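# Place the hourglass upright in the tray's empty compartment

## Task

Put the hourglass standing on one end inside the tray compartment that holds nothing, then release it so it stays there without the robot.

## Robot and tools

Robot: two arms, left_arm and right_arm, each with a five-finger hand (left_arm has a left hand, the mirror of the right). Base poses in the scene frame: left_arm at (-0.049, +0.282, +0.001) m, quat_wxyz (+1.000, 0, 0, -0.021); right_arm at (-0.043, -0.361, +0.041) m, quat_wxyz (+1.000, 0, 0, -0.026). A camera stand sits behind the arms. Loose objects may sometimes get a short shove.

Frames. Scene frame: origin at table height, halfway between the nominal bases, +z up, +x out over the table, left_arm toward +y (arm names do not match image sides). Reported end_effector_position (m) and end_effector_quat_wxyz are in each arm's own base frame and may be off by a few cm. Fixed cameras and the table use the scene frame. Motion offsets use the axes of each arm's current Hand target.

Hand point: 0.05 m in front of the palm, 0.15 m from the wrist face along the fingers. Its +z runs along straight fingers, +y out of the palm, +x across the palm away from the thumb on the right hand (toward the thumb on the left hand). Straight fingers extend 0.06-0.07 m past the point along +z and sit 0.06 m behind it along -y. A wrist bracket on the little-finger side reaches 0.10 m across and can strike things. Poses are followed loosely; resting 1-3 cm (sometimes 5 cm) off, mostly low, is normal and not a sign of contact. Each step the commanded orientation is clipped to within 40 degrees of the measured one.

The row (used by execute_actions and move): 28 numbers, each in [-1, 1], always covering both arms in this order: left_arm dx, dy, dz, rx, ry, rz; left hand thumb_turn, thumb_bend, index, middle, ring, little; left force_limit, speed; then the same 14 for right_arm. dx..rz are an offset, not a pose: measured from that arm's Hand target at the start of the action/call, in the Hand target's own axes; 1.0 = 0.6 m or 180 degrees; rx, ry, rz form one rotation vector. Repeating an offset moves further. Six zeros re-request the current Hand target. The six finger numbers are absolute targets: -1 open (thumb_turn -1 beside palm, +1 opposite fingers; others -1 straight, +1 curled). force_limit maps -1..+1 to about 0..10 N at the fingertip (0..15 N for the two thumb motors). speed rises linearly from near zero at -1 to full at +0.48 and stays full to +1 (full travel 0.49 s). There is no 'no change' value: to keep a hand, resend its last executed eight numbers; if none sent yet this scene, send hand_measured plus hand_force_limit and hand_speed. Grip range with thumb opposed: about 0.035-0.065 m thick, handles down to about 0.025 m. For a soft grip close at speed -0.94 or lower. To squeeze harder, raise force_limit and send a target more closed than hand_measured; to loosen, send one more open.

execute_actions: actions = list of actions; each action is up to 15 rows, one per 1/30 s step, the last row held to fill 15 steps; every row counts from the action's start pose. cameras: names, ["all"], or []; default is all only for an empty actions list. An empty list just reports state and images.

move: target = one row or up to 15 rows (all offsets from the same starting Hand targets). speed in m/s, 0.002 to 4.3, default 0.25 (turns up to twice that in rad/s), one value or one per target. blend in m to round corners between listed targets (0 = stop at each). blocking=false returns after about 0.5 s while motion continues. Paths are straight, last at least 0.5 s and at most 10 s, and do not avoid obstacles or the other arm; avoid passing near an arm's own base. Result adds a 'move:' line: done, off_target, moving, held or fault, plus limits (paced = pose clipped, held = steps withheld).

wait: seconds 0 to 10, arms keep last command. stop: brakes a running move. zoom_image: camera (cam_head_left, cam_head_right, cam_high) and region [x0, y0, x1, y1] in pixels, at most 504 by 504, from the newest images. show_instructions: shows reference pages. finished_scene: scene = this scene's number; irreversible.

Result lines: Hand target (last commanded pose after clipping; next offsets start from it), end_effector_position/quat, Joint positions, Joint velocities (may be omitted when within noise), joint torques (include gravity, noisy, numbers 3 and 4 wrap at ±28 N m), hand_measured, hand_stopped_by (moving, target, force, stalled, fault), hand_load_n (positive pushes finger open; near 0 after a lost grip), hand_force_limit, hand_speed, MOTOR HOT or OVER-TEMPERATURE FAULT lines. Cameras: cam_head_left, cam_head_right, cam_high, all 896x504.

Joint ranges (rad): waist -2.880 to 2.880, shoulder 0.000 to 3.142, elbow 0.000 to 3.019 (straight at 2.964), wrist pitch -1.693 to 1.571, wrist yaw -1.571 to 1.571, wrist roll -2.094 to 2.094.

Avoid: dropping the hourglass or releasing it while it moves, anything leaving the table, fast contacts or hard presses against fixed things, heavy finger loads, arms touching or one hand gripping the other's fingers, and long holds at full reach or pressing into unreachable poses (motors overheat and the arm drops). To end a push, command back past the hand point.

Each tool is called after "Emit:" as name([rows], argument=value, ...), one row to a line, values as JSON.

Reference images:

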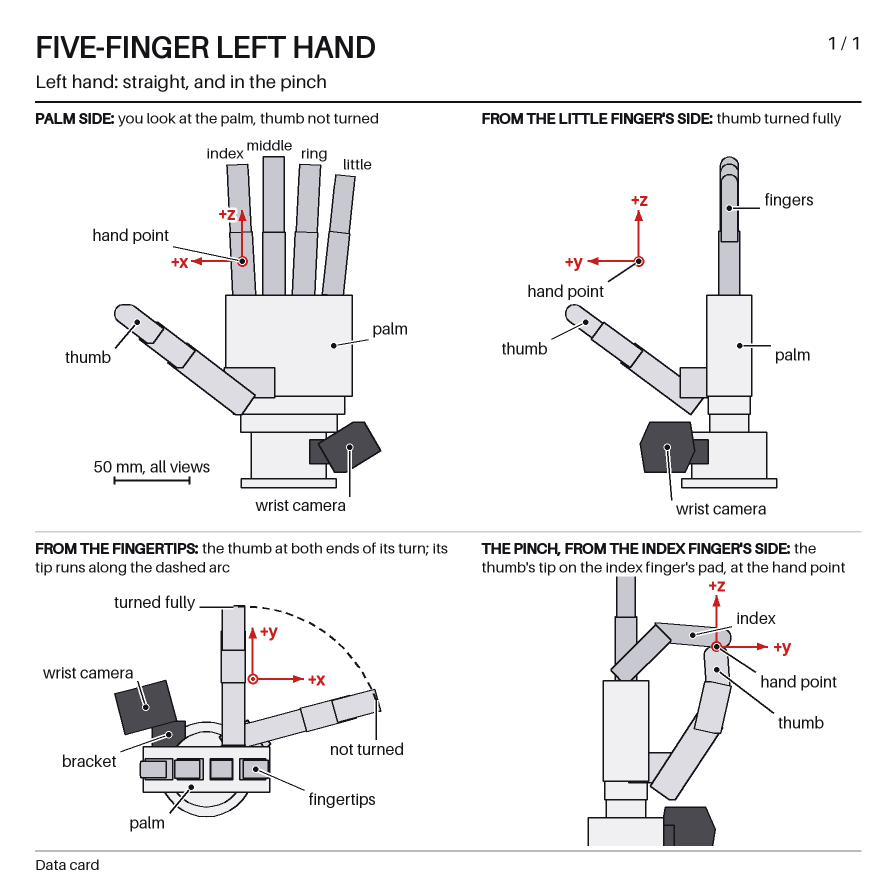

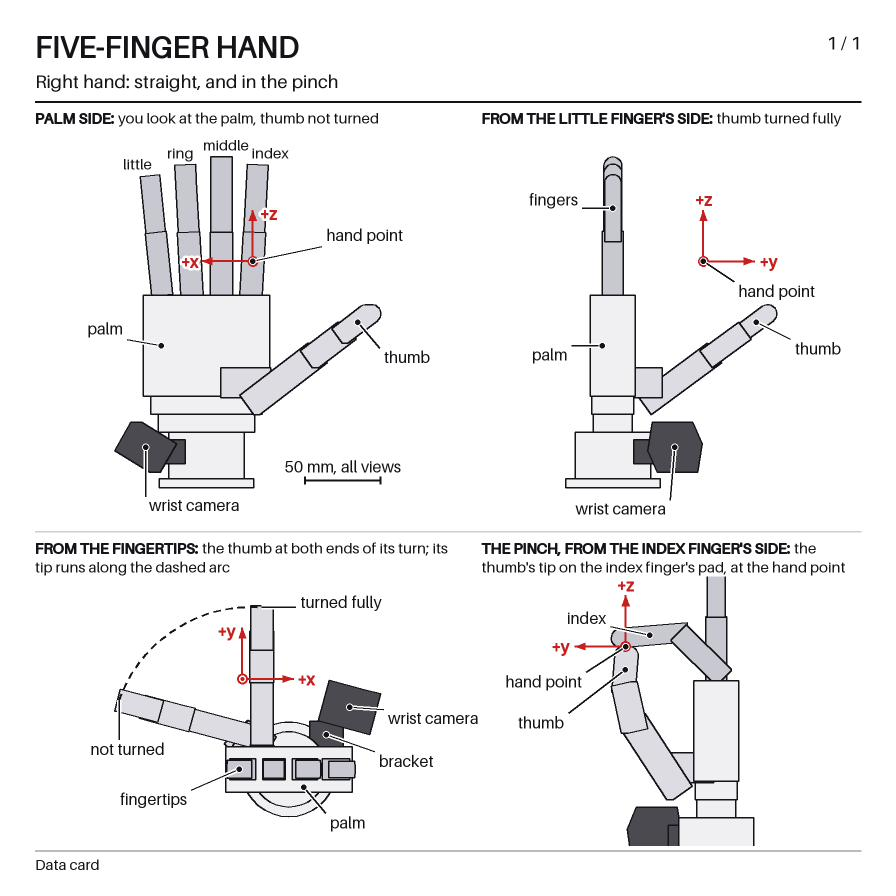

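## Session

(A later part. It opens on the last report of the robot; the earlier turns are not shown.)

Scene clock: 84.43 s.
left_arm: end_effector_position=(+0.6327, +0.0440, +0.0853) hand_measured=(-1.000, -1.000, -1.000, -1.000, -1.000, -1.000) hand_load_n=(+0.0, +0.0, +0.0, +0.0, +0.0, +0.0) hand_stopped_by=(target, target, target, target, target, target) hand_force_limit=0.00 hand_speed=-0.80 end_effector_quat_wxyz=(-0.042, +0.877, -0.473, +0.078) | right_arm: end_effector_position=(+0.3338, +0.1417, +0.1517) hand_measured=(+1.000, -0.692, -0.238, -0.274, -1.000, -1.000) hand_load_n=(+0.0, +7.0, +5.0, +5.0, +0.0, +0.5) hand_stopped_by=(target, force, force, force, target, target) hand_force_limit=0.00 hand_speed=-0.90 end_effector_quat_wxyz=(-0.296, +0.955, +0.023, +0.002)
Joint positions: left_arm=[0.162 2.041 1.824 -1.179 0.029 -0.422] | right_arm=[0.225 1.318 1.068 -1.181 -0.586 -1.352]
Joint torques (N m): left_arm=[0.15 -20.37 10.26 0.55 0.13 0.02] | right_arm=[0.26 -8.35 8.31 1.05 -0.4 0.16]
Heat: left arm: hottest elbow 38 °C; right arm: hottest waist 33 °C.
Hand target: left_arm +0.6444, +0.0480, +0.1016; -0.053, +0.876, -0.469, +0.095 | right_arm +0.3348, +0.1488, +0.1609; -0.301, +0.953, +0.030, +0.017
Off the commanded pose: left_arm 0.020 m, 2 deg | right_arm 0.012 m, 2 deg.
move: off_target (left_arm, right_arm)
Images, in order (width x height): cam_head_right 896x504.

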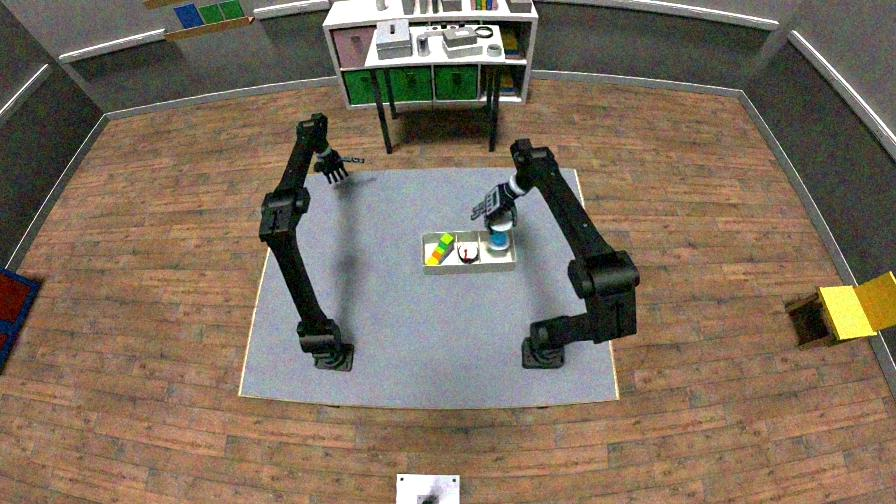

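Emit:
move(target=[0,0,0,0,0,0,-1,-1,-1,-1,-1,-1,0,-0.8,0,0.0478,0.0683,0,0,0,1,-0.4,0.1,0.1,-1,-1,0.0,-0.9], speed=0.08, cameras=["cam_head_right"])

Emit:
zoom_image(camera="cam_head_right", region=[430, 180, 580, 290])

Scene clock: 88.33 s.
left_arm: end_effector_position=(+0.6327, +0.0440, +0.0853) hand_measured=(-1.000, -1.000, -1.000, -1.000, -1.000, -1.000) hand_load_n=(-0.5, +0.0, +0.0, +0.0, +0.0, +0.0) hand_stopped_by=(target, target, target, target, target, target) hand_force_limit=0.00 hand_speed=-0.80 end_effector_quat_wxyz=(-0.042, +0.877, -0.473, +0.078) | right_arm: end_effector_position=(+0.3346, +0.1419, +0.1088) hand_measured=(+1.000, -0.692, -0.238, -0.274, -1.000, -1.000) hand_load_n=(+0.0, +6.5, +5.0, +4.5, +0.0, +0.0) hand_stopped_by=(target, force, force, force, target, target) hand_force_limit=0.00 hand_speed=-0.90 end_effector_quat_wxyz=(-0.298, +0.954, +0.026, +0.011)
Joint positions: left_arm=[0.162 2.041 1.824 -1.179 0.029 -0.422] | right_arm=[0.225 1.342 0.973 -1.042 -0.586 -1.352]
Joint torques (N m): left_arm=[0.15 -20.54 10.28 0.54 0.14 0.02] | right_arm=[0.5 -7.3 7.82 0.99 -0.36 0.16]
Heat: left arm: hottest elbow 38 °C; right arm: hottest waist 33 °C.
Hand target: left_arm +0.6444, +0.0480, +0.1016; -0.053, +0.876, -0.469, +0.095 | right_arm +0.3373, +0.1489, +0.1109; -0.301, +0.953, +0.030, +0.017
Off the commanded pose: left_arm 0.020 m, 2 deg | right_arm 0.008 m, 1 deg.
move: off_target (left_arm)
Images, in order (width x height): cam_head_right 896x504.

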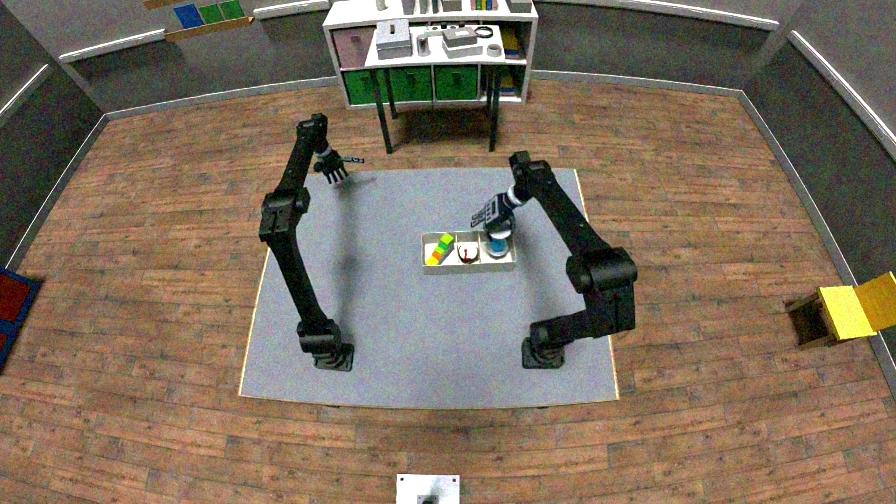

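Scaled by 3.360.

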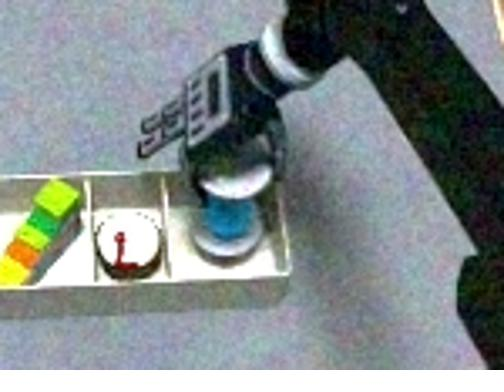

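Emit:
move(target=[0,0,0,0,0,0,-1,-1,-1,-1,-1,-1,0,-0.8,0.003,0.0206,0.0298,0,0,0,1,-0.4,0.1,0.1,-1,-1,0.0,-0.9], speed=0.06)

Emit:
move(target=[0,0,0,0,0,0,-1,-1,-1,-1,-1,-1,0,-0.8,0,0.0076,0.0109,0,0,0,1,-0.4,0.1,0.1,-1,-1,0.0,-0.9], speed=0.03, cameras=["cam_head_right"])

Emit:
zoom_image(camera="cam_head_right", region=[430, 180, 580, 290])

Scene clock: 92.80 s.
left_arm: end_effector_position=(+0.6327, +0.0440, +0.0853) hand_measured=(-1.000, -1.000, -1.000, -1.000, -1.000, -1.000) hand_load_n=(+0.0, +0.0, +0.0, +0.0, +0.0, +0.0) hand_stopped_by=(target, target, target, target, target, target) hand_force_limit=0.00 hand_speed=-0.80 end_effector_quat_wxyz=(-0.042, +0.877, -0.473, +0.078) | right_arm: end_effector_position=(+0.3372, +0.1425, +0.0876) hand_measured=(+1.000, -0.692, -0.238, -0.274, -1.000, -1.000) hand_load_n=(+0.0, +6.5, +5.0, +5.0, +0.0, +0.0) hand_stopped_by=(target, force, force, force, target, target) hand_force_limit=0.00 hand_speed=-0.90 end_effector_quat_wxyz=(-0.298, +0.954, +0.026, +0.011)
Joint positions: left_arm=[0.162 2.041 1.824 -1.179 0.029 -0.422] | right_arm=[0.225 1.373 0.942 -0.98 -0.586 -1.352]
Joint torques (N m): left_arm=[0.32 -20.37 10.28 0.54 0.14 0.03] | right_arm=[0.32 -6.53 7.87 1.09 -0.4 0.12]
Heat: left arm: hottest elbow 38 °C; right arm: hottest waist 33 °C.
Hand target: left_arm +0.6444, +0.0480, +0.1016; -0.053, +0.876, -0.469, +0.095 | right_arm +0.3402, +0.1492, +0.0893; -0.301, +0.953, +0.030, +0.017
Off the commanded pose: left_arm 0.020 m, 2 deg | right_arm 0.007 m, 1 deg.
move: off_target (left_arm)

Scene clock: 93.90 s.
left_arm: end_effector_position=(+0.6327, +0.0440, +0.0853) hand_measured=(-1.000, -1.000, -1.000, -1.000, -1.000, -1.000) hand_load_n=(+0.0, -0.5, +0.0, +0.0, +0.0, +0.0) hand_stopped_by=(target, target, target, target, target, target) hand_force_limit=0.00 hand_speed=-0.80 end_effector_quat_wxyz=(-0.042, +0.877, -0.473, +0.078) | right_arm: end_effector_position=(+0.3383, +0.1428, +0.0808) hand_measured=(+1.000, -0.692, -0.238, -0.274, -1.000, -1.000) hand_load_n=(+0.0, +6.5, +5.0, +5.0, +0.0, +0.0) hand_stopped_by=(target, force, force, force, target, target) hand_force_limit=0.00 hand_speed=-0.90 end_effector_quat_wxyz=(-0.298, +0.954, +0.027, +0.013)
Joint positions: left_arm=[0.162 2.041 1.824 -1.179 0.029 -0.422] | right_arm=[0.225 1.382 0.932 -0.957 -0.586 -1.352]
Joint torques (N m): left_arm=[0.21 -20.42 10.29 0.57 0.14 0.03] | right_arm=[0.67 -6.36 7.46 1.03 -0.38 0.1]
Heat: left arm: hottest elbow 38 °C; right arm: hottest waist 33 °C.
Hand target: left_arm +0.6444, +0.0480, +0.1016; -0.053, +0.876, -0.469, +0.095 | right_arm +0.3406, +0.1492, +0.0813; -0.301, +0.953, +0.030, +0.017
Off the commanded pose: left_arm 0.020 m, 2 deg | right_arm 0.007 m, 1 deg.
move: off_target (left_arm)
Images, in order (width x height): cam_head_right 896x504.

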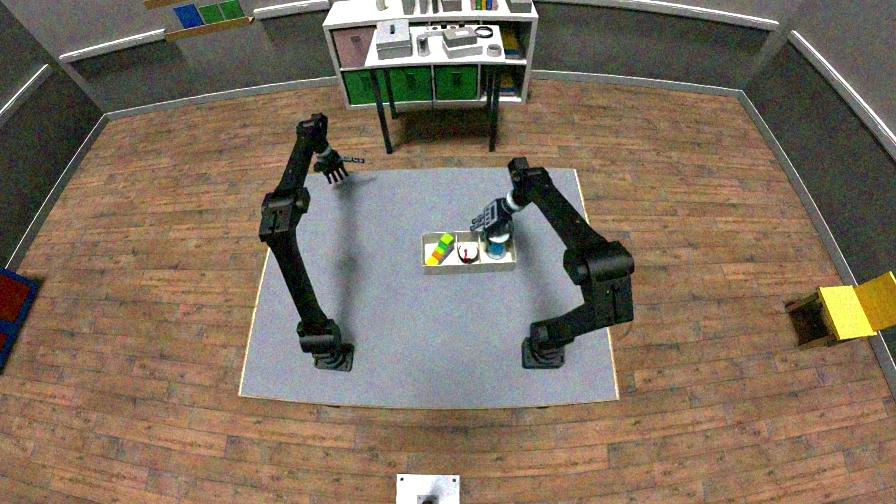

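Scaled by 3.360.

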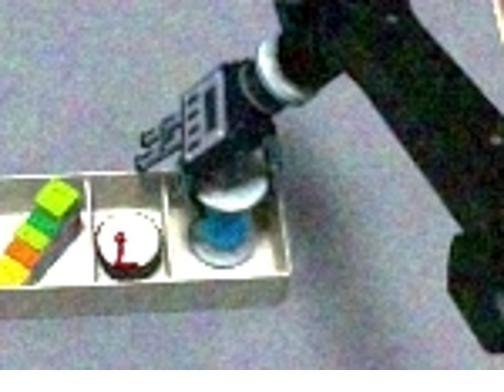

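Emit:
move(target=[0,0,0,0,0,0,-1,-1,-1,-1,-1,-1,0,-0.8,0,0.0057,0.0082,0,0,0,1,-0.4,0.1,0.1,-1,-1,0.0,-0.9], speed=0.03)

Emit:
move(target=[0,0,0,0,0,0,-1,-1,-1,-1,-1,-1,0,-0.8,0,0.0057,0.0082,0,0,0,1,-0.4,0.1,0.1,-1,-1,0.0,-0.9], speed=0.03, cameras=["cam_head_right"])

Emit:
zoom_image(camera="cam_head_right", region=[430, 180, 580, 290])

Scene clock: 98.03 s.
left_arm: end_effector_position=(+0.6327, +0.0440, +0.0853) hand_measured=(-1.000, -1.000, -1.000, -1.000, -1.000, -1.000) hand_load_n=(+0.0, +0.0, +0.0, +0.0, +0.0, +0.0) hand_stopped_by=(target, target, target, target, target, target) hand_force_limit=0.00 hand_speed=-0.80 end_effector_quat_wxyz=(-0.042, +0.877, -0.473, +0.078) | right_arm: end_effector_position=(+0.3385, +0.1428, +0.0755) hand_measured=(+1.000, -0.692, -0.238, -0.274, -1.000, -1.000) hand_load_n=(+0.0, +6.5, +5.0, +4.5, +0.0, +0.0) hand_stopped_by=(target, force, force, force, target, target) hand_force_limit=0.00 hand_speed=-0.90 end_effector_quat_wxyz=(-0.298, +0.954, +0.027, +0.013)
Joint positions: left_arm=[0.162 2.041 1.824 -1.179 0.029 -0.422] | right_arm=[0.225 1.388 0.922 -0.941 -0.586 -1.352]
Joint torques (N m): left_arm=[0.26 -20.42 10.28 0.55 0.14 0.03] | right_arm=[-0.32 -6.48 7.51 0.95 -0.37 0.12]
Heat: left arm: hottest elbow 38 °C; right arm: hottest waist 33 °C.
Hand target: left_arm +0.6444, +0.0480, +0.1016; -0.053, +0.876, -0.469, +0.095 | right_arm +0.3409, +0.1493, +0.0754; -0.301, +0.953, +0.030, +0.017
Off the commanded pose: left_arm 0.020 m, 2 deg | right_arm 0.007 m, 1 deg.
move: off_target (left_arm)

Scene clock: 99.07 s.
left_arm: end_effector_position=(+0.6327, +0.0440, +0.0853) hand_measured=(-1.000, -1.000, -1.000, -1.000, -1.000, -1.000) hand_load_n=(+0.0, +0.0, +0.0, +0.0, +0.0, +0.0) hand_stopped_by=(target, target, target, target, target, target) hand_force_limit=0.00 hand_speed=-0.80 end_effector_quat_wxyz=(-0.042, +0.877, -0.473, +0.078) | right_arm: end_effector_position=(+0.3419, +0.1439, +0.0752) hand_measured=(+1.000, -0.692, -0.238, -0.274, -1.000, -1.000) hand_load_n=(-0.5, +6.0, +4.5, +3.0, +0.0, +0.0) hand_stopped_by=(target, force, force, force, target, target) hand_force_limit=0.00 hand_speed=-0.90 end_effector_quat_wxyz=(-0.299, +0.954, +0.025, +0.019)
Joint positions: left_arm=[0.162 2.041 1.824 -1.179 0.029 -0.422] | right_arm=[0.225 1.39 0.922 -0.925 -0.586 -1.344]
Joint torques (N m): left_arm=[0.21 -20.48 10.28 0.53 0.14 0.03] | right_arm=[0.32 -6.24 6.86 1.13 -0.35 0.14]
Heat: left arm: hottest elbow 38 °C; right arm: hottest waist 33 °C.
Hand target: left_arm +0.6444, +0.0480, +0.1016; -0.053, +0.876, -0.469, +0.095 | right_arm +0.3412, +0.1493, +0.0694; -0.301, +0.953, +0.030, +0.017
Off the commanded pose: left_arm 0.020 m, 2 deg | right_arm 0.008 m, 1 deg.
move: off_target (left_arm)
Images, in order (width x height): cam_head_right 896x504.

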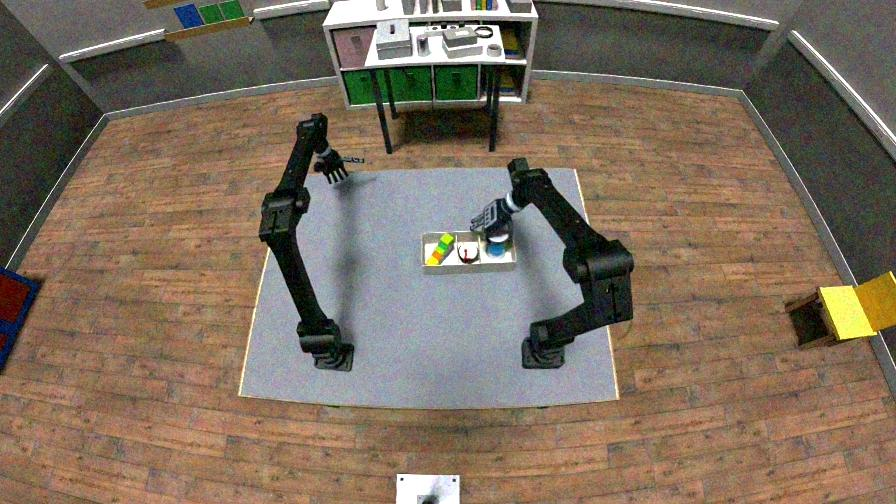

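Scaled by 3.360.

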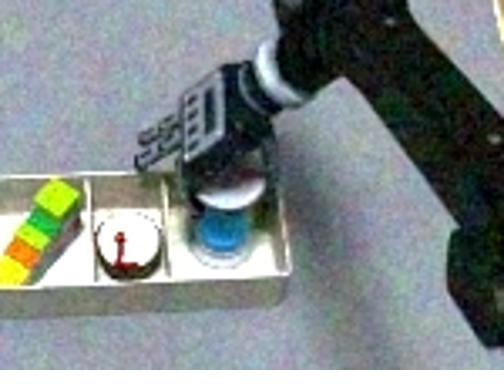

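Emit:
move(target=[0,0,0,0,0,0,-1,-1,-1,-1,-1,-1,0,-0.8,0,0,0,0,0,0,1,-0.79,-0.33,-0.36,-1,-1,-0.7,-0.9])

Emit:
move(target=[0,0,0,0,0,0,-1,-1,-1,-1,-1,-1,0,-0.8,0,0,0,0,0,0,1,-1,-0.9,-0.9,-1,-1,-0.7,-0.7], cameras=["cam_head_right"])

Emit:
zoom_image(camera="cam_head_right", region=[430, 180, 580, 290])

Scene clock: 102.43 s.
left_arm: end_effector_position=(+0.6327, +0.0440, +0.0853) hand_measured=(-1.000, -1.000, -1.000, -1.000, -1.000, -1.000) hand_load_n=(+0.0, -0.5, +0.0, +0.0, +0.0, +0.0) hand_stopped_by=(target, target, target, target, target, target) hand_force_limit=0.00 hand_speed=-0.80 end_effector_quat_wxyz=(-0.042, +0.877, -0.473, +0.078) | right_arm: end_effector_position=(+0.3427, +0.1438, +0.0751) hand_measured=(+1.000, -0.790, -0.330, -0.360, -1.000, -1.000) hand_load_n=(+0.0, +0.5, +0.0, +0.0, +0.0, +0.0) hand_stopped_by=(target, target, target, target, target, target) hand_force_limit=-0.70 hand_speed=-0.90 end_effector_quat_wxyz=(-0.299, +0.953, +0.028, +0.020)
Joint positions: left_arm=[0.162 2.041 1.824 -1.179 0.029 -0.422] | right_arm=[0.225 1.39 0.922 -0.924 -0.586 -1.35]
Joint torques (N m): left_arm=[0.21 -20.42 10.28 0.54 0.13 0.03] | right_arm=[0.21 -6.48 6.8 0.94 -0.4 0.11]
Heat: left arm: hottest elbow 38 °C; right arm: hottest waist 33 °C.
Hand target: left_arm +0.6444, +0.0480, +0.1016; -0.053, +0.876, -0.469, +0.095 | right_arm +0.3412, +0.1493, +0.0694; -0.301, +0.953, +0.030, +0.017
Off the commanded pose: left_arm 0.020 m, 2 deg | right_arm 0.008 m, 0 deg.
move: off_target (left_arm)

Scene clock: 103.70 s.
left_arm: end_effector_position=(+0.6327, +0.0440, +0.0853) hand_measured=(-1.000, -1.000, -1.000, -1.000, -1.000, -1.000) hand_load_n=(+0.0, +0.0, +0.0, +0.0, +0.0, +0.0) hand_stopped_by=(target, target, target, target, target, target) hand_force_limit=0.00 hand_speed=-0.80 end_effector_quat_wxyz=(-0.042, +0.877, -0.473, +0.078) | right_arm: end_effector_position=(+0.3425, +0.1439, +0.0751) hand_measured=(+1.000, -1.000, -0.900, -0.900, -1.000, -1.000) hand_load_n=(+0.0, +0.0, +0.0, +0.0, +0.0, +0.0) hand_stopped_by=(target, target, target, target, target, target) hand_force_limit=-0.70 hand_speed=-0.70 end_effector_quat_wxyz=(-0.299, +0.954, +0.027, +0.020)
Joint positions: left_arm=[0.162 2.041 1.824 -1.179 0.029 -0.422] | right_arm=[0.225 1.39 0.922 -0.924 -0.586 -1.347]
Joint torques (N m): left_arm=[0.26 -20.48 10.29 0.54 0.14 0.02] | right_arm=[0.67 -5.54 6.87 1.11 -0.4 0.08]
Heat: left arm: hottest elbow 39 °C; right arm: hottest waist 33 °C.
Hand target: left_arm +0.6444, +0.0480, +0.1016; -0.053, +0.876, -0.469, +0.095 | right_arm +0.3412, +0.1493, +0.0694; -0.301, +0.953, +0.030, +0.017
Off the commanded pose: left_arm 0.020 m, 2 deg | right_arm 0.008 m, 1 deg.
move: off_target (left_arm)
Images, in order (width x height): cam_head_right 896x504.

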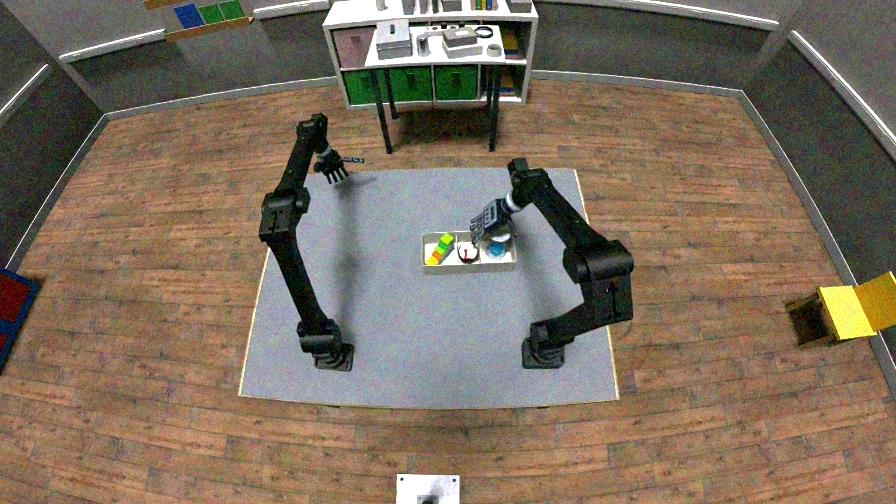

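Scaled by 3.360.

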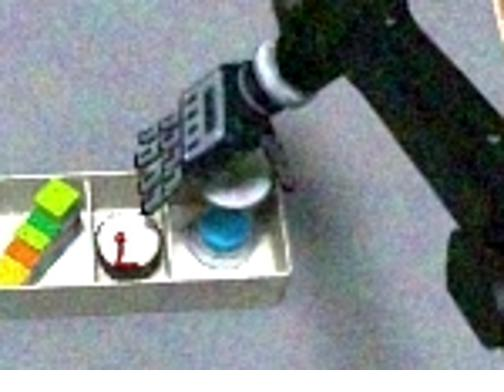

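Emit:
move(target=[0,0,0,0,0,0,-1,-1,-1,-1,-1,-1,0,-0.8,0.01,-0.1243,-0.1775,0,0,0,1,-1,-0.9,-0.9,-1,-1,-0.7,-0.7], speed=0.1, cameras=["cam_head_right"])

Emit:
zoom_image(camera="cam_head_right", region=[430, 180, 580, 290])

Scene clock: 107.77 s.
left_arm: end_effector_position=(+0.6327, +0.0440, +0.0853) hand_measured=(-1.000, -1.000, -1.000, -1.000, -1.000, -1.000) hand_load_n=(+0.0, +0.0, +0.0, +0.0, +0.0, +0.0) hand_stopped_by=(target, target, target, target, target, target) hand_force_limit=0.00 hand_speed=-0.80 end_effector_quat_wxyz=(-0.042, +0.877, -0.473, +0.078) | right_arm: end_effector_position=(+0.3258, +0.1401, +0.1742) hand_measured=(+1.000, -1.000, -0.900, -0.900, -1.000, -1.000) hand_load_n=(+0.0, +0.0, +0.0, +0.0, +0.0, +0.0) hand_stopped_by=(target, target, target, target, target, target) hand_force_limit=-0.70 hand_speed=-0.70 end_effector_quat_wxyz=(-0.294, +0.956, +0.018, -0.008)
Joint positions: left_arm=[0.162 2.041 1.824 -1.179 0.029 -0.422] | right_arm=[0.225 1.298 1.11 -1.263 -0.586 -1.347]
Joint torques (N m): left_arm=[0.26 -20.42 10.29 0.55 0.14 0.02] | right_arm=[0.03 -6.89 12.52 0.03 -0.42 0.18]
Heat: left arm: hottest elbow 39 °C; right arm: hottest waist 33 °C.
Hand target: left_arm +0.6444, +0.0480, +0.1016; -0.053, +0.876, -0.469, +0.095 | right_arm +0.3407, +0.1493, +0.1995; -0.301, +0.953, +0.030, +0.017
Off the commanded pose: left_arm 0.020 m, 2 deg | right_arm 0.031 m, 3 deg.
move: off_target (left_arm, right_arm)
Images, in order (width x height): cam_head_right 896x504.

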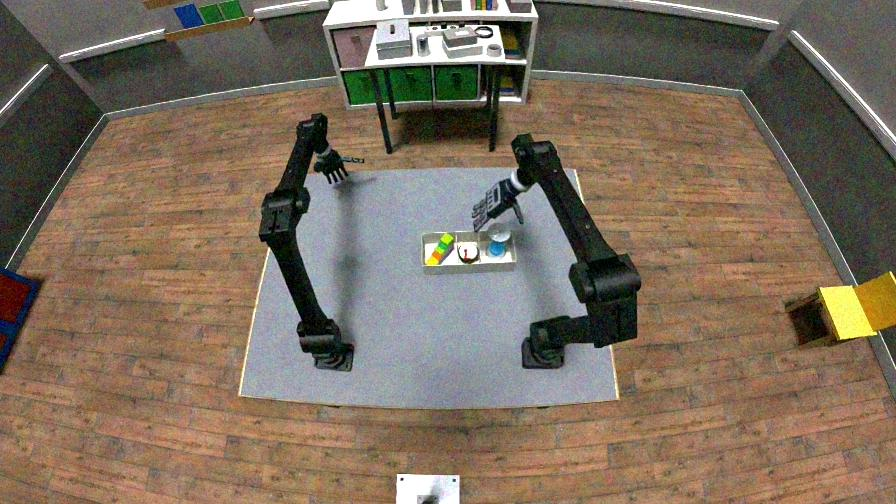

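Scaled by 3.360.

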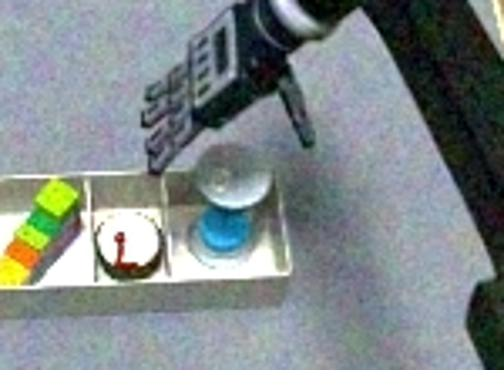

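Emit:
finished_scene(scene=3)

The scene is finished: the task was done.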